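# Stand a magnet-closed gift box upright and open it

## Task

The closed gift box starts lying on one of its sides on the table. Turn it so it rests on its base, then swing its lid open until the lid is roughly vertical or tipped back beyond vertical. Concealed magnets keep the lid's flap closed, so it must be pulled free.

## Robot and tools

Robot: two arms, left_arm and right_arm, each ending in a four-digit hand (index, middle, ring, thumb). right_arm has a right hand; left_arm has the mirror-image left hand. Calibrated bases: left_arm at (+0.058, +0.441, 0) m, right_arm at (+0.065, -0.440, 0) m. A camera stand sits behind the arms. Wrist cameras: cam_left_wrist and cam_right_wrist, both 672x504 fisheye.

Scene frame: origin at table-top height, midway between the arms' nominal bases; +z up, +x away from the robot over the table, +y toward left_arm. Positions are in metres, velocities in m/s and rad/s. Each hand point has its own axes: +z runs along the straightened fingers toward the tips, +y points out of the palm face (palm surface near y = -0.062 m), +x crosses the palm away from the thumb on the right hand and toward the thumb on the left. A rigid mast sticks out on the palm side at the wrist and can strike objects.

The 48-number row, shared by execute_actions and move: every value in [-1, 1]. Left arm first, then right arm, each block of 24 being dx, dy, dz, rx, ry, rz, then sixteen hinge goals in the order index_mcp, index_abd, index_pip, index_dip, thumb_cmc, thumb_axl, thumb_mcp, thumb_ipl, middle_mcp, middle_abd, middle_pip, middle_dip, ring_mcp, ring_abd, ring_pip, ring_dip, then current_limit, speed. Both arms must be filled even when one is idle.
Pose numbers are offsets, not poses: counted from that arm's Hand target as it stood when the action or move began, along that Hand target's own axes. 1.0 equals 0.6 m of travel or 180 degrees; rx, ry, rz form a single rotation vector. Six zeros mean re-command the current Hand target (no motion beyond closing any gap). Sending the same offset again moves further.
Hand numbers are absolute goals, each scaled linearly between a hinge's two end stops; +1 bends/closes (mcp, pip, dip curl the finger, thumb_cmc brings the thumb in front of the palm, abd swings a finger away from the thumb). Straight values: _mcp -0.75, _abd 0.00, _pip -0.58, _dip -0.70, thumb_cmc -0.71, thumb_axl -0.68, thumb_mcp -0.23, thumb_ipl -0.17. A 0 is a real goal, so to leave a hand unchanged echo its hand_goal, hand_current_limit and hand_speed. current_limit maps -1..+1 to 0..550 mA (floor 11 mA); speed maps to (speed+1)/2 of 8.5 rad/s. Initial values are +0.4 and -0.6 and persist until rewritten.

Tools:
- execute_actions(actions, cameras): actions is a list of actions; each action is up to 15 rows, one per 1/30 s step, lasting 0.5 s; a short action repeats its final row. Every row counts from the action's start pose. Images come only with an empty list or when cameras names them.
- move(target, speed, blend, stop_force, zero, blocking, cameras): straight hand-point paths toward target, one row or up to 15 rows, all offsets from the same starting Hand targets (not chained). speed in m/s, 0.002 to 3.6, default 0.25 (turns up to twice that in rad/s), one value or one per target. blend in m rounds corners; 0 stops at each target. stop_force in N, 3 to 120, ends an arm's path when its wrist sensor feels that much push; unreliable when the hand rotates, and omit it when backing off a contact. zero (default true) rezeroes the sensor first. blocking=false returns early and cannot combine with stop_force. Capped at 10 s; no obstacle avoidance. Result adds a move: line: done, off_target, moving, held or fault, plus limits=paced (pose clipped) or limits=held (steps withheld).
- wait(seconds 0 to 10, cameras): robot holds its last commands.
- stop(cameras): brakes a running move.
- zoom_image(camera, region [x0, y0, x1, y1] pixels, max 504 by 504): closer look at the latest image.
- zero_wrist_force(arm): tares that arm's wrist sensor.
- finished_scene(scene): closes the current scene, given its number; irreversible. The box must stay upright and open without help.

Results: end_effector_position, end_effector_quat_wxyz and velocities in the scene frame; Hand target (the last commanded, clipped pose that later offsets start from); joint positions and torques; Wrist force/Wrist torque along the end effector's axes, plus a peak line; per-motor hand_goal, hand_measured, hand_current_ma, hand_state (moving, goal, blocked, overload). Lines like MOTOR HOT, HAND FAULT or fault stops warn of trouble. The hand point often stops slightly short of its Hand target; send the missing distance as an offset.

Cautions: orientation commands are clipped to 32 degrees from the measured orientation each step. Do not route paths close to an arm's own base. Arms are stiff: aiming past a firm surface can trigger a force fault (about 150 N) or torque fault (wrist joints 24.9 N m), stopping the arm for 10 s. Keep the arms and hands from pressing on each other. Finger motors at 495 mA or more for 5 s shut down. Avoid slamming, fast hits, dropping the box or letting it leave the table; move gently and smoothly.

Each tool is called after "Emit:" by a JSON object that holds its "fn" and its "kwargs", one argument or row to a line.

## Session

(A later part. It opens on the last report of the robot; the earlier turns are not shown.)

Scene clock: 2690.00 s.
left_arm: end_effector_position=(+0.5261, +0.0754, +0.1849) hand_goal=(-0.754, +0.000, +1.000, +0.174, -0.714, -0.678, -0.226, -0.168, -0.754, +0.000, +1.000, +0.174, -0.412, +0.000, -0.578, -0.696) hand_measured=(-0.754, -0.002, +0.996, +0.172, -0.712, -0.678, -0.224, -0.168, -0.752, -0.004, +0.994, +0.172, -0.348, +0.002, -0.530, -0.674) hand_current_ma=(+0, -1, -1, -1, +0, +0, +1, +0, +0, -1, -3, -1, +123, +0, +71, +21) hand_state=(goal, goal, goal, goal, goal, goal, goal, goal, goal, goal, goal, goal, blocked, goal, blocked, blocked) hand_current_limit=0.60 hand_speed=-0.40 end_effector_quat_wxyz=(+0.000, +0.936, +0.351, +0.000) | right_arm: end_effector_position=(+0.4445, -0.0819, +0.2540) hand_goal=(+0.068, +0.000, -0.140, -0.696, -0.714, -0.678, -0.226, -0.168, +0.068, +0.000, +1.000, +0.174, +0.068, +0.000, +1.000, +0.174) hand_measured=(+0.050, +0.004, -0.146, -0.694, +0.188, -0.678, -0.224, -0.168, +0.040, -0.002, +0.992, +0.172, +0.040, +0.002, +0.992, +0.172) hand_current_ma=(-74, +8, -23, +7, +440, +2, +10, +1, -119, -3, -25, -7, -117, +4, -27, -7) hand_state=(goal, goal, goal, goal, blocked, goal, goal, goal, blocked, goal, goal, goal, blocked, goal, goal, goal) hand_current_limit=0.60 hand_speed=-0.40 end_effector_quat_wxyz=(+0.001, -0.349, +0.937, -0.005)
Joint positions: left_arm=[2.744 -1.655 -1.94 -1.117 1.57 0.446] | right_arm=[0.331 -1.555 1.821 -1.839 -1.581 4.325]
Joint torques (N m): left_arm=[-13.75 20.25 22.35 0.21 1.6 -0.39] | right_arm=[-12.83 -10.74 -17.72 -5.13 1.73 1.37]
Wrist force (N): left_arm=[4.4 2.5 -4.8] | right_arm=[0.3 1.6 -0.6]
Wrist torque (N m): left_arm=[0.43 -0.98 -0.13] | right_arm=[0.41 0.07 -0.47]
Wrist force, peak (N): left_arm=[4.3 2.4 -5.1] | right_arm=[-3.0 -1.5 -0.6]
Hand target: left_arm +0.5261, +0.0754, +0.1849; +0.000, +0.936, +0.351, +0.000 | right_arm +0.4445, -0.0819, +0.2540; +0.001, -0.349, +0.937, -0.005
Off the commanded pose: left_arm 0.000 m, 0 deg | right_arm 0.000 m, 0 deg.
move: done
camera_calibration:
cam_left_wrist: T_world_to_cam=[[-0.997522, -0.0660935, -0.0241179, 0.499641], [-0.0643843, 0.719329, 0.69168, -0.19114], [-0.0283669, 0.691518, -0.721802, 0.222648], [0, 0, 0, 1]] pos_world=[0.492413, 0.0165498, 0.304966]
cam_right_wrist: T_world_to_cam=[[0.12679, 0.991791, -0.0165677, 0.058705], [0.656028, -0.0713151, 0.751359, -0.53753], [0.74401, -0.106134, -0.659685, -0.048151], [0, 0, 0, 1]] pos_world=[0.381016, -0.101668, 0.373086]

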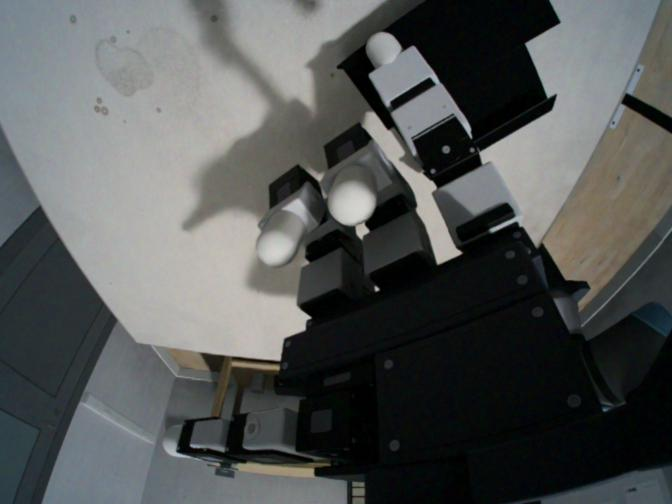

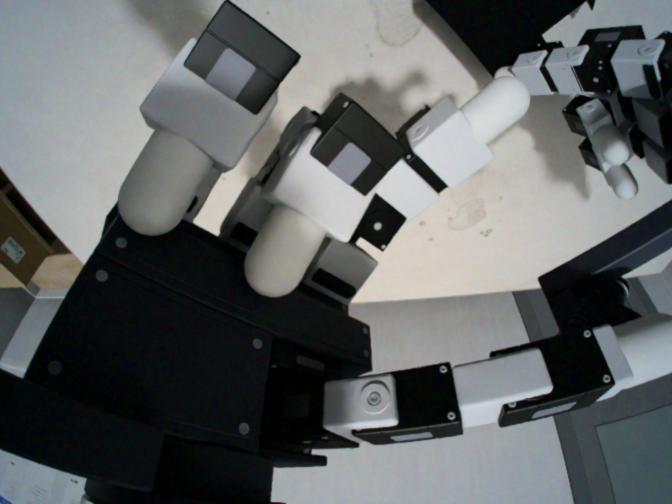

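Emit:
{"fn": "move", "kwargs": {
  "target": [
    [0,0,0,0,0,0,-0.754,0,1,0.174,-0.714,-0.678,-0.226,-0.168,-0.754,0,1,0.174,-0.412,0,-0.577,-0.696,0.6,-0.4,0,0,0,0,0,0,0.068,0,-0.139,-0.696,0.35,-0.678,-0.226,-0.168,0.068,0,1,0.174,0.068,0,1,0.174,0.6,-0.4],
    [0,0,0,0,0,0,-0.754,0,1,0.174,-0.714,-0.678,-0.226,-0.168,-0.754,0,1,0.174,-0.412,0,-0.577,-0.696,0.6,-0.4,0,0,0.348,0,0,0,0.068,0,-0.139,-0.696,0.35,-0.678,-0.226,-0.168,0.068,0,1,0.174,0.068,0,1,0.174,0.6,-0.4]
  ],
  "speed": 0.12
}}

Emit:
{"fn": "move", "kwargs": {
  "target": [0,0,0,0,0,0,-0.754,0,1,0.174,-0.714,-0.678,-0.226,-0.168,-0.754,0,1,0.174,-0.412,0,-0.577,-0.696,0.6,-0.4,0,0.05,0,0,0,0,0.068,0,-0.139,-0.696,0.35,-0.678,-0.226,-0.168,0.068,0,1,0.174,0.068,0,1,0.174,0.6,-0.4],
  "speed": 0.015,
  "stop_force": 3,
  "cameras": ["all"]
}}

Scene clock: 2717.83 s.
left_arm: end_effector_position=(+0.5261, +0.0754, +0.1849) hand_goal=(-0.754, +0.000, +1.000, +0.174, -0.714, -0.678, -0.226, -0.168, -0.754, +0.000, +1.000, +0.174, -0.412, +0.000, -0.578, -0.696) hand_measured=(-0.754, -0.002, +0.996, +0.172, -0.712, -0.678, -0.224, -0.168, -0.752, -0.004, +0.994, +0.172, -0.348, +0.002, -0.530, -0.674) hand_current_ma=(+0, -1, -1, -1, +0, +0, +1, +0, +0, -1, -3, -1, +123, +0, +71, +21) hand_state=(goal, goal, goal, goal, goal, goal, goal, goal, goal, goal, goal, goal, blocked, goal, blocked, blocked) hand_current_limit=0.60 hand_speed=-0.40 end_effector_quat_wxyz=(+0.000, +0.936, +0.351, +0.000) | right_arm: end_effector_position=(+0.4455, -0.0838, +0.0453) hand_goal=(+0.068, +0.000, -0.140, -0.696, +0.350, -0.678, -0.226, -0.168, +0.068, +0.000, +1.000, +0.174, +0.068, +0.000, +1.000, +0.174) hand_measured=(+0.096, +0.002, -0.146, -0.694, +0.348, -0.678, -0.224, -0.168, +0.088, -0.002, +0.966, +0.172, +0.086, +0.002, +0.966, +0.172) hand_current_ma=(+115, +8, -23, +7, -7, +2, +10, +1, +83, -3, -132, -7, +76, +4, -131, -7) hand_state=(blocked, goal, goal, goal, goal, goal, goal, goal, blocked, goal, blocked, goal, goal, goal, blocked, goal) hand_current_limit=0.60 hand_speed=-0.40 end_effector_quat_wxyz=(+0.001, -0.349, +0.937, -0.005)
Joint positions: left_arm=[2.744 -1.655 -1.94 -1.117 1.57 0.446] | right_arm=[0.327 -1.274 2.118 -2.417 -1.581 4.321]
Joint torques (N m): left_arm=[-13.46 20.95 20.07 0.18 0.27 0.08] | right_arm=[17.1 9.19 7.94 0.23 4.2 1.59]
Wrist force (N): left_arm=[0.9 0.4 -5.2] | right_arm=[-2.0 -14.5 -51.1]
Wrist torque (N m): left_arm=[0.13 -0.46 0.10] | right_arm=[2.76 1.93 -0.66]
Wrist force, peak (N): left_arm=[4.4 2.5 -5.3] | right_arm=[-2.0 -14.5 -51.1]
Hand target: left_arm +0.5261, +0.0754, +0.1849; +0.000, +0.936, +0.351, +0.000 | right_arm +0.4455, -0.0837, +0.0452; +0.001, -0.349, +0.937, -0.005
Off the commanded pose: left_arm 0.000 m, 0 deg | right_arm 0.000 m, 0 deg.
move: done

Scene clock: 2720.63 s.
left_arm: end_effector_position=(+0.5261, +0.0754, +0.1849) hand_goal=(-0.754, +0.000, +1.000, +0.174, -0.714, -0.678, -0.226, -0.168, -0.754, +0.000, +1.000, +0.174, -0.412, +0.000, -0.578, -0.696) hand_measured=(-0.754, -0.002, +0.996, +0.172, -0.712, -0.678, -0.224, -0.168, -0.752, -0.004, +0.994, +0.172, -0.348, +0.002, -0.530, -0.674) hand_current_ma=(+0, -1, -1, -1, +0, +0, +1, +0, +0, -1, -3, -1, +123, +0, +71, +21) hand_state=(goal, goal, goal, goal, goal, goal, goal, goal, goal, goal, goal, goal, blocked, goal, blocked, blocked) hand_current_limit=0.60 hand_speed=-0.40 end_effector_quat_wxyz=(+0.000, +0.936, +0.351, +0.000) | right_arm: end_effector_position=(+0.4312, -0.0672, +0.0450) hand_goal=(+0.068, +0.000, -0.140, -0.696, +0.350, -0.678, -0.226, -0.168, +0.068, +0.000, +1.000, +0.174, +0.068, +0.000, +1.000, +0.174) hand_measured=(+0.104, +0.004, -0.146, -0.696, +0.348, -0.678, -0.224, -0.168, +0.096, -0.002, +0.962, +0.172, +0.094, +0.002, +0.962, +0.172) hand_current_ma=(+152, +8, -22, +1, -7, +2, +10, +1, +118, -3, -152, -3, +111, +4, -153, -3) hand_state=(blocked, goal, goal, goal, goal, goal, goal, goal, blocked, goal, blocked, goal, blocked, goal, blocked, goal) hand_current_limit=0.60 hand_speed=-0.40 end_effector_quat_wxyz=(+0.001, -0.349, +0.937, -0.005)
Joint positions: left_arm=[2.744 -1.655 -1.94 -1.117 1.57 0.446] | right_arm=[0.369 -1.277 2.125 -2.42 -1.581 4.363]
Joint torques (N m): left_arm=[-13.18 20.47 19.71 0.35 -0.29 0.33] | right_arm=[-11.51 6.52 -5.77 4.31 1.2 -0.83]
Wrist force (N): left_arm=[1.0 0.5 -5.1] | right_arm=[-6.3 -5.7 -43.1]
Wrist torque (N m): left_arm=[0.16 -0.47 0.10] | right_arm=[2.06 1.49 -0.56]
Wrist force, peak (N): left_arm=[1.0 0.0 -5.6] | right_arm=[-2.4 -17.7 -57.5]
Hand target: left_arm +0.5261, +0.0754, +0.1849; +0.000, +0.936, +0.351, +0.000 | right_arm +0.4312, -0.0672, +0.0450; +0.001, -0.349, +0.937, -0.005 (not the last commanded pose)
Off the commanded pose: left_arm 0.000 m, 0 deg | right_arm 0.008 m, 0 deg.
move: contact (right_arm)
camera_calibration:
cam_left_wrist: T_world_to_cam=[[-0.997522, -0.0660935, -0.0241179, 0.499641], [-0.0643843, 0.719329, 0.69168, -0.19114], [-0.0283669, 0.691518, -0.721802, 0.222648], [0, 0, 0, 1]] pos_world=[0.492413, 0.0165498, 0.304966]
cam_right_wrist: T_world_to_cam=[[0.126796, 0.991793, -0.0164182, 0.0424221], [0.655964, -0.0714228, 0.751406, -0.370722], [0.744066, -0.106045, -0.659636, -0.174601], [0, 0, 0, 1]] pos_world=[0.367716, -0.0870675, 0.164086]

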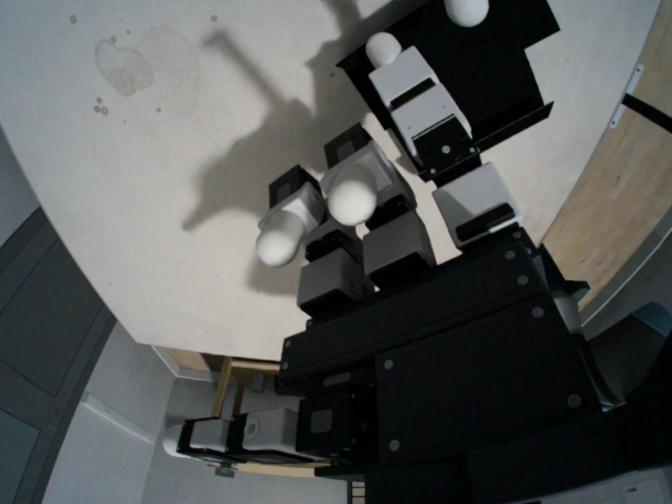

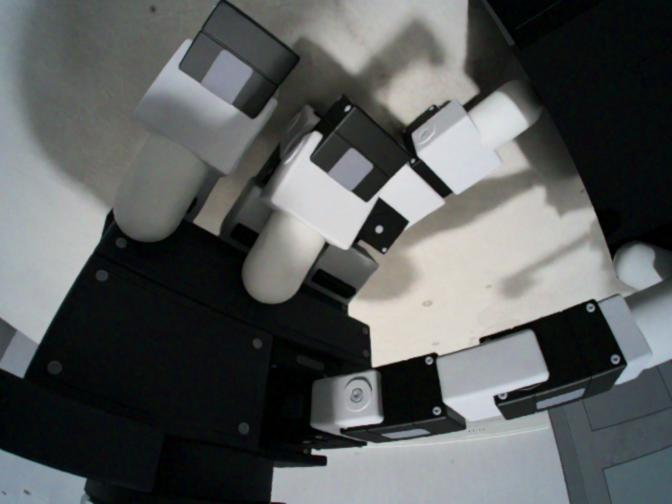

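Emit:
{"fn": "move", "kwargs": {
  "target": [
    [0,0,0,0,0,0,-0.754,0,1,0.174,-0.714,-0.678,-0.226,-0.168,-0.754,0,1,0.174,-0.412,0,-0.577,-0.696,0.6,-0.4,0,-0.008,-0.035,0,0,0,0.068,0,-0.139,-0.696,0.35,-0.678,-0.226,-0.168,0.068,0,1,0.174,0.068,0,1,0.174,0.6,-0.4],
    [0,0,0,0,0,0,-0.754,0,1,0.174,-0.714,-0.678,-0.226,-0.168,-0.754,0,1,0.174,-0.412,0,-0.577,-0.696,0.6,-0.4,0,-0.008,-0.03,0,0,0,0.068,0,-0.139,-0.696,0.35,-0.678,-0.226,-0.168,0.616,0,1,0.174,0.616,0,1,0.174,0.6,-0.4]
  ],
  "speed": 0.08
}}

Emit:
{"fn": "move", "kwargs": {
  "target": [0,0,0,0,0,0,-0.754,0,1,0.174,-0.714,-0.678,-0.226,-0.168,-0.754,0,1,0.174,-0.412,0,-0.577,-0.696,0.6,-0.4,0,0,0.053,0,0,0,0.068,0,-0.139,-0.696,0.35,-0.678,-0.226,-0.168,0.616,0,1,0.174,0.616,0,1,0.174,0.6,-0.4],
  "speed": 0.03,
  "stop_force": 8
}}

Emit:
{"fn": "move", "kwargs": {
  "target": [0,0,0,0,0,0,-0.754,0,1,0.174,-0.714,-0.678,-0.226,-0.168,-0.754,0,1,0.174,-0.412,0,-0.577,-0.696,0.6,-0.4,0,0.04,0,0,0,0,0.068,0,-0.139,-0.696,0.35,-0.678,-0.226,-0.168,0.616,0,1,0.174,0.616,0,1,0.174,0.6,-0.4],
  "speed": 0.015,
  "stop_force": 3,
  "cameras": ["all"]
}}

Scene clock: 2744.93 s.
left_arm: end_effector_position=(+0.5261, +0.0754, +0.1849) hand_goal=(-0.754, +0.000, +1.000, +0.174, -0.714, -0.678, -0.226, -0.168, -0.754, +0.000, +1.000, +0.174, -0.412, +0.000, -0.578, -0.696) hand_measured=(-0.754, -0.002, +0.996, +0.172, -0.712, -0.678, -0.224, -0.168, -0.752, -0.004, +0.994, +0.172, -0.348, +0.002, -0.530, -0.674) hand_current_ma=(+0, -1, -1, -1, +0, +0, +1, +0, +0, -1, -3, -1, +123, +0, +71, +21) hand_state=(goal, goal, goal, goal, goal, goal, goal, goal, goal, goal, goal, goal, blocked, goal, blocked, blocked) hand_current_limit=0.60 hand_speed=-0.40 end_effector_quat_wxyz=(+0.000, +0.936, +0.351, +0.000) | right_arm: end_effector_position=(+0.4342, -0.0707, +0.0631) hand_goal=(+0.068, +0.000, -0.140, -0.696, +0.350, -0.678, -0.226, -0.168, +0.616, +0.000, +1.000, +0.174, +0.616, +0.000, +1.000, +0.174) hand_measured=(+0.062, +0.002, -0.146, -0.696, +0.348, -0.678, -0.224, -0.168, +0.104, -0.002, +0.962, +0.170, +0.110, +0.002, +0.958, +0.172) hand_current_ma=(-22, +5, -22, +1, -7, +2, +10, +1, -440, -3, -152, -10, -440, +4, -169, -9) hand_state=(goal, goal, goal, goal, goal, goal, goal, goal, blocked, goal, blocked, goal, blocked, goal, blocked, goal) hand_current_limit=0.60 hand_speed=-0.40 end_effector_quat_wxyz=(+0.001, -0.349, +0.937, -0.005)
Joint positions: left_arm=[2.744 -1.655 -1.94 -1.117 1.57 0.446] | right_arm=[0.36 -1.313 2.108 -2.367 -1.581 4.354]
Joint torques (N m): left_arm=[-12.78 20.89 17.26 0.26 -0.95 0.83] | right_arm=[-13 -15.57 -11.92 -4.67 -0.65 -0.69]
Wrist force (N): left_arm=[1.1 0.4 -4.8] | right_arm=[-2.6 0.0 -0.4]
Wrist torque (N m): left_arm=[0.12 -0.46 0.11] | right_arm=[0.23 0.31 -0.22]
Wrist force, peak (N): left_arm=[1.2 0.4 -5.3] | right_arm=[-5.9 -6.0 -43.8]
Hand target: left_arm +0.5261, +0.0754, +0.1849; +0.000, +0.936, +0.351, +0.000 | right_arm +0.4342, -0.0707, +0.0631; +0.001, -0.349, +0.937, -0.005
Off the commanded pose: left_arm 0.000 m, 0 deg | right_arm 0.000 m, 0 deg.
move: done

Scene clock: 2746.73 s.
left_arm: end_effector_position=(+0.5261, +0.0754, +0.1849) hand_goal=(-0.754, +0.000, +1.000, +0.174, -0.714, -0.678, -0.226, -0.168, -0.754, +0.000, +1.000, +0.174, -0.412, +0.000, -0.578, -0.696) hand_measured=(-0.754, -0.002, +0.996, +0.172, -0.712, -0.678, -0.224, -0.168, -0.752, -0.004, +0.994, +0.172, -0.348, +0.002, -0.530, -0.674) hand_current_ma=(+0, -1, -1, -1, +0, +0, +1, +0, +0, -1, -3, -1, +123, +0, +71, +21) hand_state=(goal, goal, goal, goal, goal, goal, goal, goal, goal, goal, goal, goal, blocked, goal, blocked, blocked) hand_current_limit=0.60 hand_speed=-0.40 end_effector_quat_wxyz=(+0.000, +0.936, +0.351, +0.000) | right_arm: end_effector_position=(+0.4343, -0.0709, +0.0473) hand_goal=(+0.068, +0.000, -0.140, -0.696, +0.350, -0.678, -0.226, -0.168, +0.616, +0.000, +1.000, +0.174, +0.616, +0.000, +1.000, +0.174) hand_measured=(+0.074, +0.002, -0.146, -0.696, +0.348, -0.678, -0.224, -0.168, +0.104, -0.002, +0.962, +0.170, +0.110, +0.002, +0.958, +0.172) hand_current_ma=(+22, +5, -21, +1, -7, +2, +11, +1, -440, -3, -153, -10, -440, +4, -169, -9) hand_state=(goal, goal, goal, goal, goal, goal, goal, goal, blocked, goal, blocked, goal, blocked, goal, blocked, goal) hand_current_limit=0.60 hand_speed=-0.40 end_effector_quat_wxyz=(+0.001, -0.349, +0.937, -0.005)
Joint positions: left_arm=[2.744 -1.655 -1.94 -1.117 1.57 0.446] | right_arm=[0.36 -1.281 2.122 -2.412 -1.581 4.354]
Joint torques (N m): left_arm=[-12.46 20.77 16.8 0.51 -0.91 1] | right_arm=[5.22 -45.22 -22.59 0.12 0.28 0.28]
Wrist force (N): left_arm=[1.0 0.4 -4.9] | right_arm=[-2.7 0.1 -1.4]
Wrist torque (N m): left_arm=[0.13 -0.46 0.10] | right_arm=[0.24 0.29 -0.24]
Wrist force, peak (N): left_arm=[1.0 0.6 -5.2] | right_arm=[-3.0 -3.8 -12.1]
Hand target: left_arm +0.5261, +0.0754, +0.1849; +0.000, +0.936, +0.351, +0.000 | right_arm +0.4343, -0.0709, +0.0474; +0.001, -0.349, +0.937, -0.005 (not the last commanded pose)
Off the commanded pose: left_arm 0.000 m, 0 deg | right_arm 0.016 m, 0 deg.
move: contact (right_arm)

Scene clock: 2749.37 s.
left_arm: end_effector_position=(+0.5261, +0.0754, +0.1849) hand_goal=(-0.754, +0.000, +1.000, +0.174, -0.714, -0.678, -0.226, -0.168, -0.754, +0.000, +1.000, +0.174, -0.412, +0.000, -0.578, -0.696) hand_measured=(-0.754, -0.002, +0.996, +0.172, -0.712, -0.678, -0.224, -0.168, -0.752, -0.004, +0.994, +0.172, -0.348, +0.010, -0.530, -0.674) hand_current_ma=(+0, -1, -1, -1, +0, +0, +1, +0, +0, -1, -3, -1, +123, +4, +71, +21) hand_state=(goal, goal, goal, goal, goal, goal, goal, goal, goal, goal, goal, goal, blocked, goal, blocked, blocked) hand_current_limit=0.60 hand_speed=-0.40 end_effector_quat_wxyz=(+0.000, +0.936, +0.351, +0.000) | right_arm: end_effector_position=(+0.4186, -0.0527, +0.0471) hand_goal=(+0.068, +0.000, -0.140, -0.696, +0.350, -0.678, -0.226, -0.168, +0.616, +0.000, +1.000, +0.174, +0.616, +0.000, +1.000, +0.174) hand_measured=(+0.072, -0.004, -0.146, -0.696, +0.348, -0.678, -0.224, -0.168, +0.104, -0.002, +0.962, +0.170, +0.110, +0.002, +0.958, +0.172) hand_current_ma=(+11, -11, -20, -1, -7, +2, +11, +1, -440, -3, -153, -10, -440, +4, -169, -9) hand_state=(goal, goal, goal, goal, goal, goal, goal, goal, blocked, goal, blocked, goal, blocked, goal, blocked, goal) hand_current_limit=0.60 hand_speed=-0.40 end_effector_quat_wxyz=(+0.001, -0.349, +0.937, -0.005)
Joint positions: left_arm=[2.744 -1.655 -1.94 -1.117 1.57 0.446] | right_arm=[0.407 -1.284 2.126 -2.414 -1.581 4.401]
Joint torques (N m): left_arm=[-12.49 20.39 15.71 0.34 -0.93 1.15] | right_arm=[12.78 -40.89 -7.53 -3.41 -1.4 1.57]
Wrist force (N): left_arm=[0.5 -0.1 -3.8] | right_arm=[-3.1 -3.1 -7.6]
Wrist torque (N m): left_arm=[0.14 -0.45 0.13] | right_arm=[0.58 0.17 -0.28]
Wrist force, peak (N): left_arm=[1.0 0.1 -5.2] | right_arm=[-3.1 -3.1 -7.6]
Hand target: left_arm +0.5261, +0.0754, +0.1849; +0.000, +0.936, +0.351, +0.000 | right_arm +0.4186, -0.0527, +0.0471; +0.001, -0.349, +0.937, -0.005
Off the commanded pose: left_arm 0.000 m, 0 deg | right_arm 0.000 m, 0 deg.
move: done
camera_calibration:
cam_left_wrist: T_world_to_cam=[[-0.997522, -0.0660935, -0.0241179, 0.499641], [-0.0643843, 0.719329, 0.69168, -0.19114], [-0.0283669, 0.691518, -0.721802, 0.222648], [0, 0, 0, 1]] pos_world=[0.492413, 0.0165498, 0.304966]
cam_right_wrist: T_world_to_cam=[[0.126856, 0.991784, -0.0165143, 0.0295677], [0.656067, -0.0714055, 0.751317, -0.363013], [0.743965, -0.106144, -0.659735, -0.162247], [0, 0, 0, 1]] pos_world=[0.355116, -0.0724674, 0.166186]

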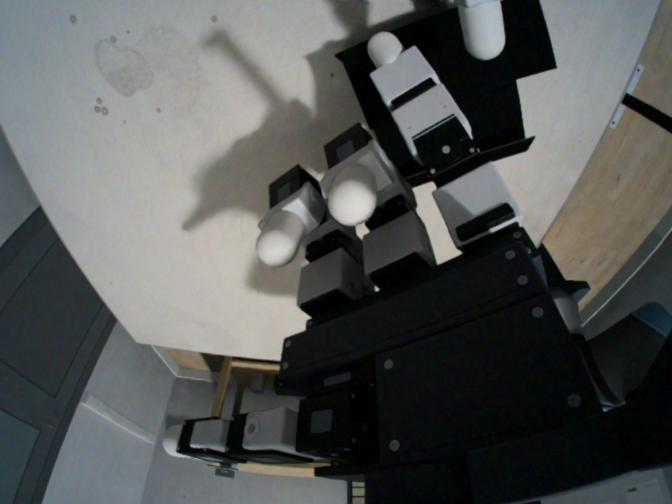

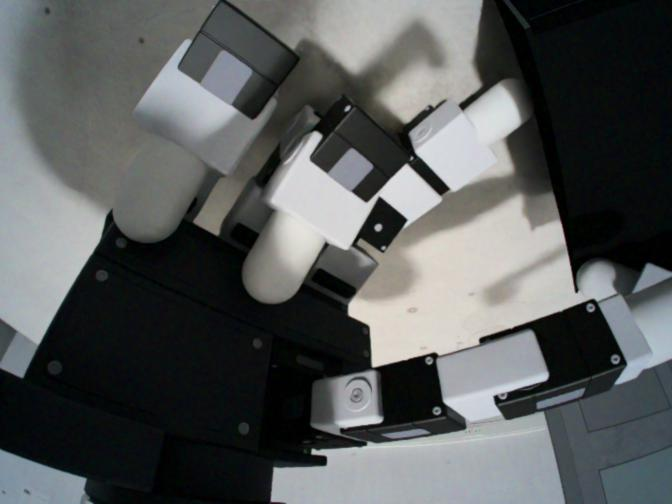

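Emit:
{"fn": "move", "kwargs": {
  "target": [
    [0,0.037,0.006,0,0,0,-0.754,0,1,0.174,-0.714,-0.678,-0.226,-0.168,-0.754,0,1,0.174,-0.412,0,-0.577,-0.696,0.6,-0.4,0,0,-0.006,0,0,0,0.068,0,-0.139,-0.696,0.35,-0.678,-0.226,-0.168,0.09,0,0.96,0.174,0.09,0,0.96,0.174,0.6,-0.4]
  ],
  "speed": 0.03,
  "cameras": ["all"]
}}

Scene clock: 2758.10 s.
left_arm: end_effector_position=(+0.5406, +0.0588, +0.1813) hand_goal=(-0.754, +0.000, +1.000, +0.174, -0.714, -0.678, -0.226, -0.168, -0.754, +0.000, +1.000, +0.174, -0.412, +0.000, -0.578, -0.696) hand_measured=(-0.754, -0.002, +0.996, +0.172, -0.712, -0.678, -0.224, -0.168, -0.752, -0.004, +0.994, +0.172, -0.370, +0.022, -0.546, -0.680) hand_current_ma=(+0, -1, -1, -1, +0, +0, +1, +0, +0, -1, -3, -1, +65, +16, +37, +14) hand_state=(goal, goal, goal, goal, goal, goal, goal, goal, goal, goal, goal, goal, blocked, blocked, blocked, goal) hand_current_limit=0.60 hand_speed=-0.40 end_effector_quat_wxyz=(+0.000, +0.936, +0.351, +0.000) | right_arm: end_effector_position=(+0.4186, -0.0527, +0.0507) hand_goal=(+0.068, +0.000, -0.140, -0.696, +0.350, -0.678, -0.226, -0.168, +0.090, +0.000, +0.960, +0.174, +0.090, +0.000, +0.960, +0.174) hand_measured=(+0.048, -0.004, -0.148, -0.698, +0.348, -0.678, -0.224, -0.168, +0.082, -0.002, +0.956, +0.172, +0.082, +0.002, +0.956, +0.172) hand_current_ma=(-84, -11, -28, -7, -7, +2, +11, +1, -28, -3, -11, -7, -27, +4, -12, -7) hand_state=(blocked, goal, goal, goal, goal, goal, goal, goal, goal, goal, goal, goal, goal, goal, goal, goal) hand_current_limit=0.60 hand_speed=-0.40 end_effector_quat_wxyz=(+0.001, -0.349, +0.937, -0.005)
Joint positions: left_arm=[2.726 -1.709 -1.889 -1.114 1.57 0.427] | right_arm=[0.407 -1.291 2.123 -2.404 -1.581 4.401]
Joint torques (N m): left_arm=[-13.46 18.23 28.09 3.79 0.11 -1.67] | right_arm=[11.52 -45.02 -23.36 0 -1.42 1.83]
Wrist force (N): left_arm=[0.1 0.3 -2.7] | right_arm=[-3.0 -0.7 0.0]
Wrist torque (N m): left_arm=[0.13 -0.39 0.09] | right_arm=[0.21 0.34 -0.32]
Wrist force, peak (N): left_arm=[0.6 -0.1 -4.3] | right_arm=[-3.2 -3.3 -7.6]
Hand target: left_arm +0.5407, +0.0586, +0.1813; +0.000, +0.936, +0.351, +0.000 | right_arm +0.4186, -0.0527, +0.0507; +0.001, -0.349, +0.937, -0.005
Off the commanded pose: left_arm 0.000 m, 0 deg | right_arm 0.000 m, 0 deg.
move: done
camera_calibration:
cam_left_wrist: T_world_to_cam=[[-0.997522, -0.066099, -0.0241131, 0.512922], [-0.0643871, 0.719378, 0.691628, -0.175827], [-0.0283695, 0.691466, -0.721851, 0.232029], [0, 0, 0, 1]] pos_world=[0.506913, -0.000050302, 0.301465]
cam_right_wrist: T_world_to_cam=[[0.1268, 0.99179, -0.0165763, 0.0296582], [0.656078, -0.0713224, 0.751315, -0.365715], [0.743964, -0.106142, -0.659735, -0.159872], [0, 0, 0, 1]] pos_world=[0.355116, -0.0724675, 0.169786]

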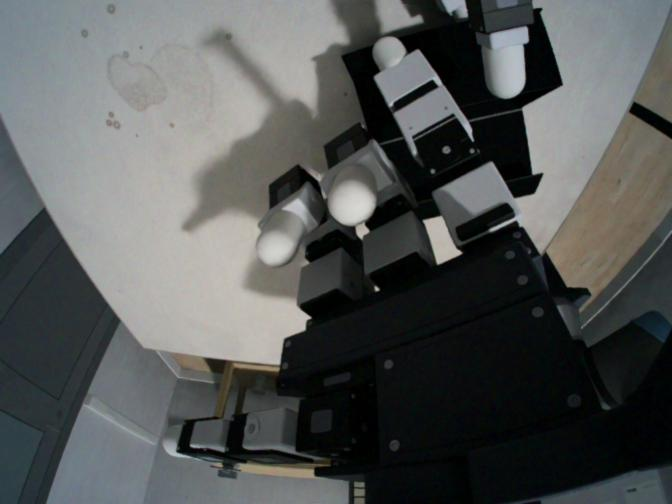

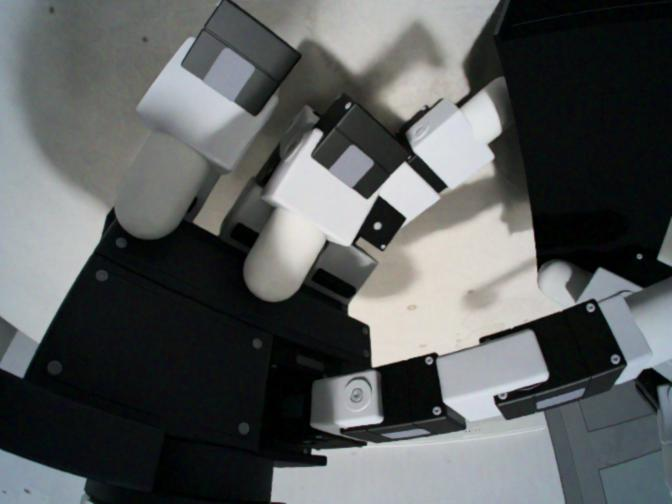

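Emit:
{"fn": "move", "kwargs": {
  "target": [
    [0,0.04,0.012,0,0,0,-0.754,0,1,0.174,-0.714,-0.678,-0.226,-0.168,-0.754,0,1,0.174,-0.412,0,-0.577,-0.696,0.6,-0.4,0,0,0,0,0,0,0.068,0,-0.139,-0.696,0.35,-0.678,-0.226,-0.168,0.09,0,0.96,0.174,0.09,0,0.96,0.174,0.6,-0.4]
  ],
  "speed": 0.03,
  "cameras": ["all"]
}}

Emit:
{"fn": "zoom_image", "kwargs": {
  "camera": "cam_left_wrist",
  "region": [320, 0, 600, 220]
}}

Scene clock: 2767.20 s.
left_arm: end_effector_position=(+0.5564, +0.0407, +0.1742) hand_goal=(-0.754, +0.000, +1.000, +0.174, -0.714, -0.678, -0.226, -0.168, -0.754, +0.000, +1.000, +0.174, -0.412, +0.000, -0.578, -0.696) hand_measured=(-0.754, -0.002, +0.996, +0.172, -0.712, -0.678, -0.224, -0.168, -0.752, -0.004, +0.994, +0.172, -0.396, +0.012, -0.576, -0.694) hand_current_ma=(+0, -1, -1, -1, +0, +0, +1, +0, +0, -1, -3, -1, +15, +6, +0, +1) hand_state=(goal, goal, goal, goal, goal, goal, goal, goal, goal, goal, goal, goal, goal, goal, goal, goal) hand_current_limit=0.60 hand_speed=-0.40 end_effector_quat_wxyz=(+0.000, +0.936, +0.351, +0.000) | right_arm: end_effector_position=(+0.4186, -0.0527, +0.0507) hand_goal=(+0.068, +0.000, -0.140, -0.696, +0.350, -0.678, -0.226, -0.168, +0.090, +0.000, +0.960, +0.174, +0.090, +0.000, +0.960, +0.174) hand_measured=(+0.046, -0.002, -0.148, -0.698, +0.348, -0.678, -0.224, -0.168, +0.082, -0.002, +0.956, +0.172, +0.082, +0.002, +0.956, +0.172) hand_current_ma=(-92, -3, -30, -8, -7, +2, +11, +1, -28, -3, -10, -7, -27, +4, -12, -7) hand_state=(blocked, goal, goal, goal, goal, goal, goal, goal, goal, goal, goal, goal, goal, goal, goal, goal) hand_current_limit=0.60 hand_speed=-0.40 end_effector_quat_wxyz=(+0.001, -0.349, +0.937, -0.005)
Joint positions: left_arm=[2.707 -1.77 -1.835 -1.106 1.57 0.408] | right_arm=[0.407 -1.291 2.123 -2.403 -1.581 4.401]
Joint torques (N m): left_arm=[-13.7 19.43 27.82 3.97 0.98 -1.68] | right_arm=[9.76 -44.62 -23.21 -0.76 -1.5 1.58]
Wrist force (N): left_arm=[-0.5 0.3 -4.1] | right_arm=[-2.9 -0.8 -0.3]
Wrist torque (N m): left_arm=[0.30 -0.41 0.03] | right_arm=[0.19 0.33 -0.33]
Wrist force, peak (N): left_arm=[-0.7 0.0 -5.8] | right_arm=[-3.2 -1.1 0.2]
Hand target: left_arm +0.5565, +0.0406, +0.1741; +0.000, +0.936, +0.351, +0.000 | right_arm +0.4186, -0.0527, +0.0507; +0.001, -0.349, +0.937, -0.005
Off the commanded pose: left_arm 0.000 m, 0 deg | right_arm 0.000 m, 0 deg.
move: done
camera_calibration:
cam_left_wrist: T_world_to_cam=[[-0.997522, -0.066099, -0.0241131, 0.527315], [-0.0643871, 0.719378, 0.691628, -0.156878], [-0.0283695, 0.691466, -0.721851, 0.239867], [0, 0, 0, 1]] pos_world=[0.522713, -0.0181503, 0.294365]
cam_right_wrist: T_world_to_cam=[[0.126791, 0.991791, -0.0165859, 0.029663], [0.65608, -0.0713095, 0.751315, -0.365715], [0.743964, -0.106142, -0.659735, -0.159872], [0, 0, 0, 1]] pos_world=[0.355116, -0.0724676, 0.169786]

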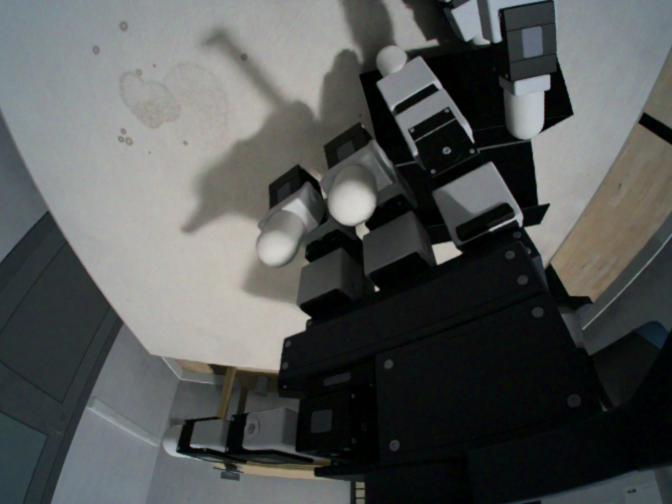

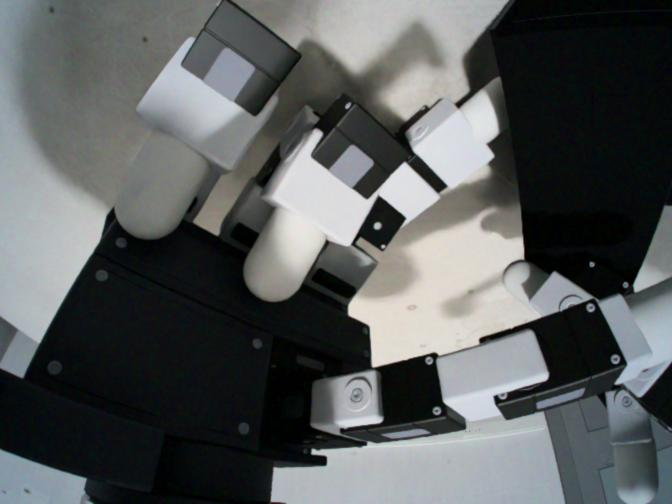

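Scaled by 1.800 from the camera's 672x504 image, which has a finer 960x720 frame.

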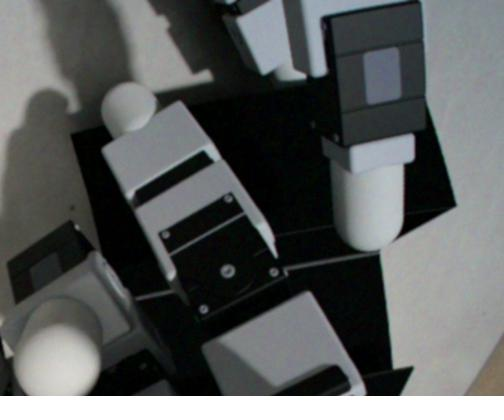

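Emit:
{"fn": "move", "kwargs": {
  "target": [
    [0,0,-0.05,0,0,0,-0.754,0,1,0.174,-0.714,-0.678,-0.226,-0.168,-0.754,0,1,0.174,-0.412,0,-0.577,-0.696,0.6,-0.4,0,-0.06,0,0,0,0,0.068,0,-0.139,-0.696,0.35,-0.678,-0.226,-0.168,0.09,0,0.96,0.174,0.09,0,0.96,0.174,0.6,-0.4],
    [-0.02,-0.05,-0.21,0,0,0,-0.754,0,1,0.174,-0.714,-0.678,-0.226,-0.168,-0.754,0,1,0.174,-0.412,0,-0.577,-0.696,0.6,-0.4,0,-0.167,-0.35,0,0,0,0.068,0,-0.139,-0.696,0.35,-0.678,-0.226,-0.168,0.09,0,0.96,0.174,0.09,0,0.96,0.174,0.6,-0.4],
    [-0.172,-0.502,-0.21,0,0,0,-0.754,0,1,0.174,-0.714,-0.678,-0.226,-0.168,-0.754,0,1,0.174,-0.412,0,-0.577,-0.696,0.6,-0.4,0,-0.167,-0.415,0,0,0,0.068,0,-0.139,-0.696,0.35,-0.678,-0.226,-0.168,0.09,0,0.96,0.174,0.09,0,0.96,0.174,0.6,-0.4]
  ],
  "speed": 0.2,
  "blend": [0.01,0.02,0]
}}

Emit:
{"fn": "move", "kwargs": {
  "target": [
    [0,0,0,0,0,-0.417,-0.754,0,1,0.174,-0.714,-0.678,-0.226,-0.168,-0.754,0,0.518,-0.696,-0.754,0,1,0.174,0.4,-0.4,-0.278,0.293,0,0,0,-0.417,-0.754,0,1,0.174,-0.714,-0.678,-0.226,-0.168,-0.754,0,0.518,-0.696,-0.754,0,1,0.174,0.4,-0.4]
  ],
  "speed": 0.25,
  "cameras": ["all"]
}}

Scene clock: 2871.93 s.
left_arm: end_effector_position=(+0.2808, +0.1997, +0.2998) hand_goal=(-0.754, +0.000, +1.000, +0.174, -0.714, -0.678, -0.226, -0.168, -0.754, +0.000, +1.000, +0.174, -0.412, +0.000, -0.578, -0.696) hand_measured=(-0.754, -0.002, +0.996, +0.172, -0.712, -0.678, -0.224, -0.168, -0.752, -0.004, +0.994, +0.172, -0.412, +0.004, -0.576, -0.694) hand_current_ma=(+0, -1, -1, -1, +0, +0, +1, +0, +0, -1, -3, -1, +0, +1, +0, +1) hand_state=(goal, goal, goal, goal, goal, goal, goal, goal, goal, goal, goal, goal, goal, goal, goal, goal) hand_current_limit=0.60 hand_speed=-0.40 end_effector_quat_wxyz=(+0.000, +0.936, +0.351, +0.000) | right_arm: end_effector_position=(+0.4830, -0.1263, +0.3007) hand_goal=(+0.068, +0.000, -0.140, -0.696, +0.350, -0.678, -0.226, -0.168, +0.090, +0.000, +0.960, +0.174, +0.090, +0.000, +0.960, +0.174) hand_measured=(+0.048, -0.002, -0.148, -0.698, +0.348, -0.678, -0.224, -0.168, +0.082, -0.002, +0.956, +0.172, +0.082, +0.002, +0.956, +0.172) hand_current_ma=(-80, -3, -25, -8, -7, +2, +11, +1, -28, -3, -10, -7, -27, +4, -12, -7) hand_state=(goal, goal, goal, goal, goal, goal, goal, goal, goal, goal, goal, goal, goal, goal, goal, goal) hand_current_limit=0.60 hand_speed=-0.40 end_effector_quat_wxyz=(+0.001, -0.349, +0.937, -0.005)
Joint positions: left_arm=[2.825 -0.835 -2.174 -1.702 1.57 0.526] | right_arm=[0.223 -1.553 1.697 -1.718 -1.58 4.217]
Joint torques (N m): left_arm=[14.58 -0.69 18.53 0.37 -1.54 1.87] | right_arm=[11.27 -39.77 -28.91 0.02 -2.12 1.68]
Wrist force (N): left_arm=[0.7 0.2 0.0] | right_arm=[-2.4 -0.3 -0.6]
Wrist torque (N m): left_arm=[0.13 -0.10 0.03] | right_arm=[0.26 0.28 -0.20]
Wrist force, peak (N): left_arm=[-0.6 0.4 -4.7] | right_arm=[-3.1 -0.7 0.0]
Hand target: left_arm +0.2807, +0.1998, +0.2998; +0.000, +0.936, +0.351, +0.000 | right_arm +0.4830, -0.1263, +0.3007; +0.001, -0.349, +0.937, -0.005
Off the commanded pose: left_arm 0.000 m, 0 deg | right_arm 0.000 m, 0 deg.
move: done

Scene clock: 2875.40 s.
left_arm: end_effector_position=(+0.2807, +0.1998, +0.2998) hand_goal=(-0.754, +0.000, +1.000, +0.174, -0.714, -0.678, -0.226, -0.168, -0.754, +0.000, +0.518, -0.696, -0.754, +0.000, +1.000, +0.174) hand_measured=(-0.754, -0.002, +0.996, +0.172, -0.712, -0.678, -0.224, -0.168, -0.754, -0.004, +0.518, -0.694, -0.752, +0.002, +0.994, +0.172) hand_current_ma=(+0, -1, -1, -1, +0, +0, +1, +0, +0, -1, +0, +1, +0, +1, -3, -1) hand_state=(goal, goal, goal, goal, goal, goal, goal, goal, goal, goal, goal, goal, goal, goal, goal, goal) hand_current_limit=0.40 hand_speed=-0.40 end_effector_quat_wxyz=(+0.000, +0.529, +0.849, +0.000) | right_arm: end_effector_position=(+0.4942, +0.1157, +0.2986) hand_goal=(-0.754, +0.000, +1.000, +0.174, -0.714, -0.678, -0.226, -0.168, -0.754, +0.000, +0.518, -0.696, -0.754, +0.000, +1.000, +0.174) hand_measured=(-0.752, -0.002, +0.992, +0.172, -0.712, -0.678, -0.224, -0.168, -0.754, -0.002, +0.518, -0.694, -0.752, +0.002, +0.996, +0.172) hand_current_ma=(+4, -3, -23, -9, +8, +2, +11, +1, +3, -3, +0, +7, +3, +4, -15, -7) hand_state=(goal, goal, goal, goal, goal, goal, goal, goal, goal, goal, goal, goal, goal, goal, goal, goal) hand_current_limit=0.40 hand_speed=-0.40 end_effector_quat_wxyz=(+0.002, +0.847, -0.531, +0.004)
Joint positions: left_arm=[2.471 -1.128 -2.058 -1.526 1.571 -1.138] | right_arm=[0.673 -0.884 0.788 -1.473 -1.58 3.357]
Joint torques (N m): left_arm=[-13.98 -2.15 31.95 4.09 1.82 -1.65] | right_arm=[11.73 -40.4 -28.91 0.15 -2.17 -0.81]
Wrist force (N): left_arm=[0.5 -0.1 0.2] | right_arm=[-2.6 -0.6 -0.7]
Wrist torque (N m): left_arm=[0.01 -0.06 0.12] | right_arm=[0.02 0.37 -0.20]
Wrist force, peak (N): left_arm=[1.3 0.2 -0.2] | right_arm=[-3.3 -0.6 -0.6]
Hand target: left_arm +0.2807, +0.1998, +0.2998; +0.000, +0.529, +0.849, +0.000 | right_arm +0.4942, +0.1158, +0.2986; +0.003, +0.848, -0.531, +0.004
Off the commanded pose: left_arm 0.000 m, 0 deg | right_arm 0.000 m, 0 deg.
move: done
camera_calibration:
cam_left_wrist: T_world_to_cam=[[-0.193557, -0.980823, -0.0228604, 0.222524], [-0.711413, 0.124269, 0.6917, -0.075424], [-0.675594, 0.150146, -0.721823, 0.502495], [0, 0, 0, 1]] pos_world=[0.328896, 0.152181, 0.41997]
cam_right_wrist: T_world_to_cam=[[-0.925539, 0.378313, -0.0160281, 0.448088], [0.241992, 0.623525, 0.743409, -0.462895], [0.291235, 0.684175, -0.668645, 0.100206], [0, 0, 0, 1]] pos_world=[0.497555, 0.0505502, 0.418305]

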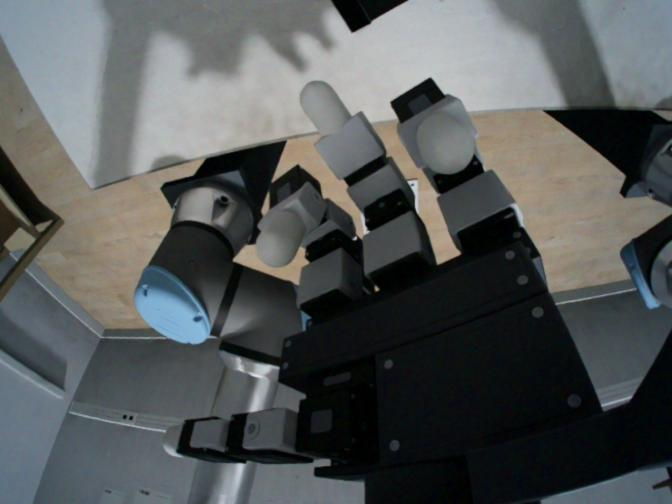

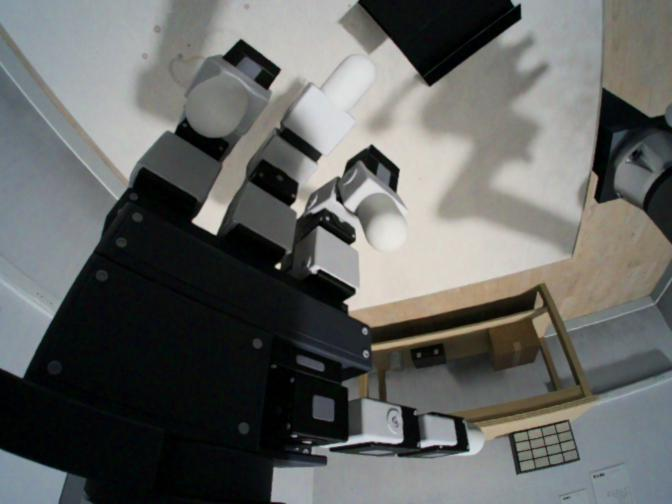

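Emit:
{"fn": "move", "kwargs": {
  "target": [
    [-0.243,-0.108,0.13,0,0,0,-0.754,0,1,0.174,-0.714,-0.678,-0.226,-0.168,-0.754,0,0.518,-0.696,-0.754,0,1,0.174,0.4,-0.4,-0.009,-0.05,0.13,0,0,0,-0.754,0,1,0.174,-0.714,-0.678,-0.226,-0.168,-0.754,0,0.518,-0.696,-0.754,0,1,0.174,0.4,-0.4]
  ],
  "speed": 0.25,
  "cameras": ["all"]
}}

Emit:
{"fn": "zoom_image", "kwargs": {
  "camera": "cam_right_wrist",
  "region": [260, 0, 540, 160]
}}

Emit:
{"fn": "zoom_image", "kwargs": {
  "camera": "cam_left_wrist",
  "region": [260, 0, 540, 160]
}}

Scene clock: 2895.60 s.
left_arm: end_effector_position=(+0.2868, +0.0405, +0.2220) hand_goal=(-0.754, +0.000, +1.000, +0.174, -0.714, -0.678, -0.226, -0.168, -0.754, +0.000, +0.518, -0.696, -0.754, +0.000, +1.000, +0.174) hand_measured=(-0.754, -0.002, +0.996, +0.172, -0.712, -0.678, -0.224, -0.168, -0.754, -0.004, +0.518, -0.694, -0.754, +0.002, +0.994, +0.172) hand_current_ma=(+0, -1, -1, -1, +0, +0, +1, +0, +0, -1, +0, +1, +0, +1, -3, -1) hand_state=(goal, goal, goal, goal, goal, goal, goal, goal, goal, goal, goal, goal, goal, goal, goal, goal) hand_current_limit=0.40 hand_speed=-0.40 end_effector_quat_wxyz=(+0.000, +0.529, +0.849, +0.000) | right_arm: end_effector_position=(+0.5192, +0.1330, +0.2206) hand_goal=(-0.754, +0.000, +1.000, +0.174, -0.714, -0.678, -0.226, -0.168, -0.754, +0.000, +0.518, -0.696, -0.754, +0.000, +1.000, +0.174) hand_measured=(-0.752, -0.002, +0.994, +0.172, -0.712, -0.678, -0.224, -0.168, -0.754, -0.002, +0.518, -0.694, -0.752, +0.002, +0.996, +0.172) hand_current_ma=(+4, -3, -23, -9, +8, +2, +11, +1, +3, -3, +0, +7, +3, +4, -15, -7) hand_state=(goal, goal, goal, goal, goal, goal, goal, goal, goal, goal, goal, goal, goal, goal, goal, goal) hand_current_limit=0.40 hand_speed=-0.40 end_effector_quat_wxyz=(+0.003, +0.848, -0.531, +0.004)
Joint positions: left_arm=[2.2 -1.57 -1.926 -1.216 1.571 -1.409] | right_arm=[0.671 -0.793 0.831 -1.607 -1.581 3.354]
Joint torques (N m): left_arm=[-14.54 13.88 30.4 4.05 1.92 -1.61] | right_arm=[-13.25 -43.66 -29.86 -4.69 1.41 -0.83]
Wrist force (N): left_arm=[0.7 0.2 -0.1] | right_arm=[-2.4 -0.4 -0.7]
Wrist torque (N m): left_arm=[0.08 -0.08 0.13] | right_arm=[0.03 0.32 -0.18]
Wrist force, peak (N): left_arm=[1.4 0.3 -0.3] | right_arm=[-2.9 -0.4 -0.7]
Hand target: left_arm +0.2868, +0.0403, +0.2219; +0.000, +0.529, +0.849, +0.000 | right_arm +0.5192, +0.1330, +0.2206; +0.003, +0.848, -0.531, +0.004
Off the commanded pose: left_arm 0.000 m, 0 deg | right_arm 0.000 m, 0 deg.
move: done
camera_calibration:
cam_left_wrist: T_world_to_cam=[[-0.193284, -0.980877, -0.0228568, 0.0655865], [-0.711466, 0.124078, 0.691679, 0.00255066], [-0.675616, 0.149952, -0.721843, 0.47439], [0, 0, 0, 1]] pos_world=[0.334997, -0.00712009, 0.34217]
cam_right_wrist: T_world_to_cam=[[-0.925614, 0.37813, -0.0160228, 0.463483], [0.241927, 0.623702, 0.743282, -0.421755], [0.29105, 0.684115, -0.668787, 0.0291509], [0, 0, 0, 1]] pos_world=[0.522556, 0.0678501, 0.340405]

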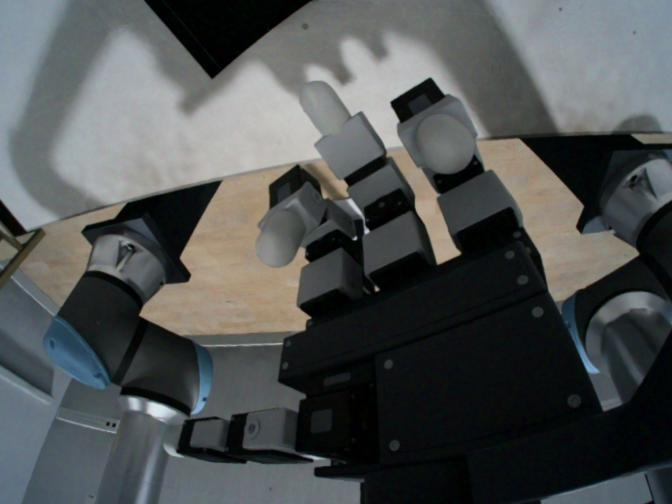

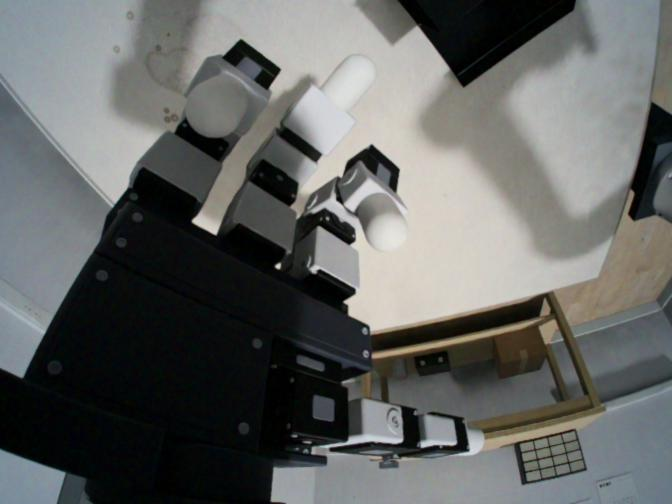

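Scaled by 1.800 from the camera's 672x504 image, which has a finer 960x720 frame.

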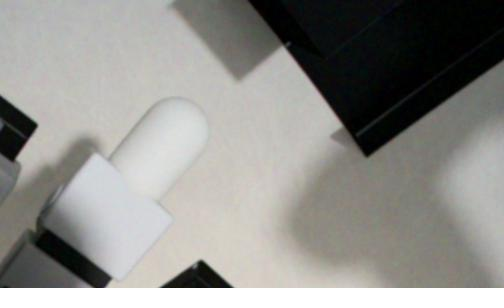

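Scaled by 1.800 from the camera's 672x504 image, which has a finer 960x720 frame.

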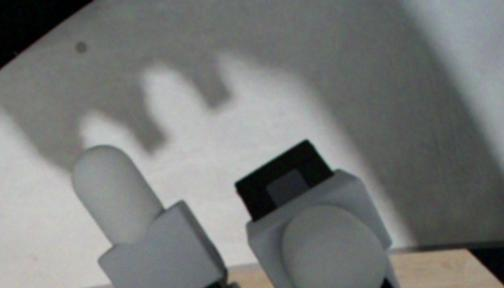

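Emit:
{"fn": "move", "kwargs": {
  "target": [
    [0.046,0.018,0,0,0,0,-0.754,0,1,0.174,-0.714,-0.678,-0.226,-0.168,-0.754,0,0.518,-0.696,-0.754,0,1,0.174,0.4,-0.4,-0.051,0,0,0,0,0,-0.754,0,1,0.174,-0.714,-0.678,-0.226,-0.168,-0.754,0,0.518,-0.696,-0.754,0,1,0.174,0.4,-0.4],
    [0.046,0.018,0.2017,0,0,0,-0.754,0,1,0.174,-0.714,-0.678,-0.226,-0.168,-0.754,0,0.518,-0.696,-0.754,0,1,0.174,0.4,-0.4,-0.051,0,0.2,0,0,0,-0.754,0,1,0.174,-0.714,-0.678,-0.226,-0.168,-0.754,0,0.518,-0.696,-0.754,0,1,0.174,0.4,-0.4]
  ],
  "speed": 0.15,
  "cameras": ["all"]
}}

Emit:
{"fn": "zoom_image", "kwargs": {
  "camera": "cam_right_wrist",
  "region": [260, 0, 600, 190]
}}

Emit:
{"fn": "zoom_image", "kwargs": {
  "camera": "cam_left_wrist",
  "region": [100, 0, 440, 190]
}}

Scene clock: 2915.63 s.
left_arm: end_effector_position=(+0.2844, +0.0698, +0.1010) hand_goal=(-0.754, +0.000, +1.000, +0.174, -0.714, -0.678, -0.226, -0.168, -0.754, +0.000, +0.518, -0.696, -0.754, +0.000, +1.000, +0.174) hand_measured=(-0.754, -0.002, +0.996, +0.172, -0.712, -0.678, -0.224, -0.168, -0.754, -0.004, +0.518, -0.694, -0.754, +0.002, +0.994, +0.172) hand_current_ma=(+0, -1, -1, -1, +0, +0, +1, +0, +0, -1, +0, +1, +0, +1, -3, -1) hand_state=(goal, goal, goal, goal, goal, goal, goal, goal, goal, goal, goal, goal, goal, goal, goal, goal) hand_current_limit=0.40 hand_speed=-0.40 end_effector_quat_wxyz=(+0.000, +0.529, +0.849, +0.000) | right_arm: end_effector_position=(+0.5064, +0.1595, +0.1004) hand_goal=(-0.754, +0.000, +1.000, +0.174, -0.714, -0.678, -0.226, -0.168, -0.754, +0.000, +0.518, -0.696, -0.754, +0.000, +1.000, +0.174) hand_measured=(-0.752, -0.002, +0.994, +0.172, -0.712, -0.678, -0.224, -0.168, -0.754, -0.002, +0.518, -0.694, -0.752, +0.002, +0.996, +0.172) hand_current_ma=(+4, -3, -23, -9, +7, +2, +11, +1, +3, -3, +0, +7, +3, +4, -15, -7) hand_state=(goal, goal, goal, goal, goal, goal, goal, goal, goal, goal, goal, goal, goal, goal, goal, goal) hand_current_limit=0.40 hand_speed=-0.40 end_effector_quat_wxyz=(+0.003, +0.848, -0.531, +0.004)
Joint positions: left_arm=[2.235 -1.665 -2.185 -0.862 1.571 -1.374] | right_arm=[0.707 -0.703 0.979 -1.844 -1.58 3.39]
Joint torques (N m): left_arm=[-13.58 13.41 12.77 4.27 1.94 -1.62] | right_arm=[-13.63 -45.73 -16.41 -4.69 2.4 1.09]
Wrist force (N): left_arm=[1.0 0.0 -0.2] | right_arm=[-2.7 -0.1 -0.5]
Wrist torque (N m): left_arm=[0.10 -0.11 0.06] | right_arm=[0.04 0.36 -0.20]
Wrist force, peak (N): left_arm=[1.1 0.4 0.0] | right_arm=[-2.8 -0.3 -1.5]
Hand target: left_arm +0.2844, +0.0698, +0.1009; +0.000, +0.529, +0.849, +0.000 | right_arm +0.5064, +0.1595, +0.1003; +0.003, +0.848, -0.531, +0.004
Off the commanded pose: left_arm 0.000 m, 0 deg | right_arm 0.000 m, 0 deg.
move: done
camera_calibration:
cam_left_wrist: T_world_to_cam=[[-0.193286, -0.980876, -0.0228553, 0.0911162], [-0.711466, 0.12408, 0.691679, 0.0809718], [-0.675616, 0.149952, -0.721843, 0.381099], [0, 0, 0, 1]] pos_world=[0.332697, 0.0221799, 0.22117]
cam_right_wrist: T_world_to_cam=[[-0.925651, 0.378042, -0.0159338, 0.439695], [0.241918, 0.623674, 0.743308, -0.345768], [0.290939, 0.684189, -0.66876, -0.0656639], [0, 0, 0, 1]] pos_world=[0.509756, 0.0943501, 0.220105]

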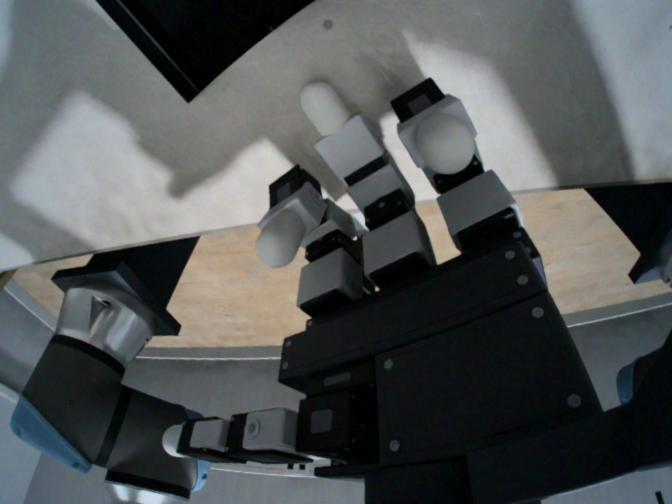

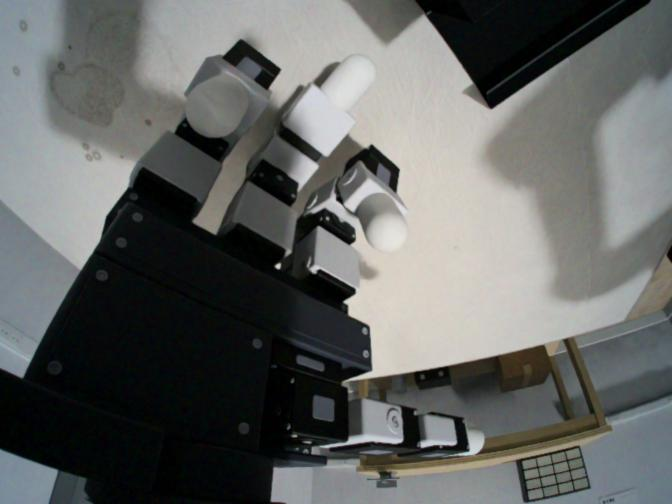

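Scaled by 1.482 from the camera's 672x504 image, which has a finer 960x720 frame.

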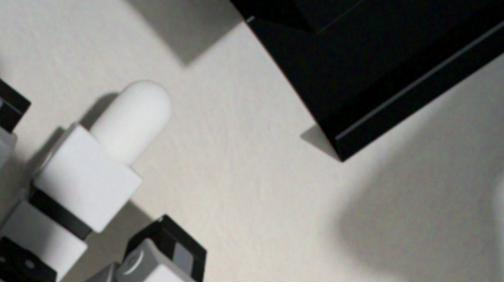

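Scaled by 1.482 from the camera's 672x504 image, which has a finer 960x720 frame.

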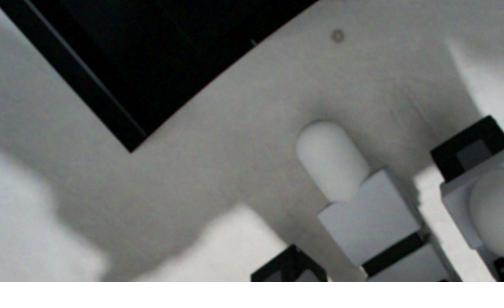

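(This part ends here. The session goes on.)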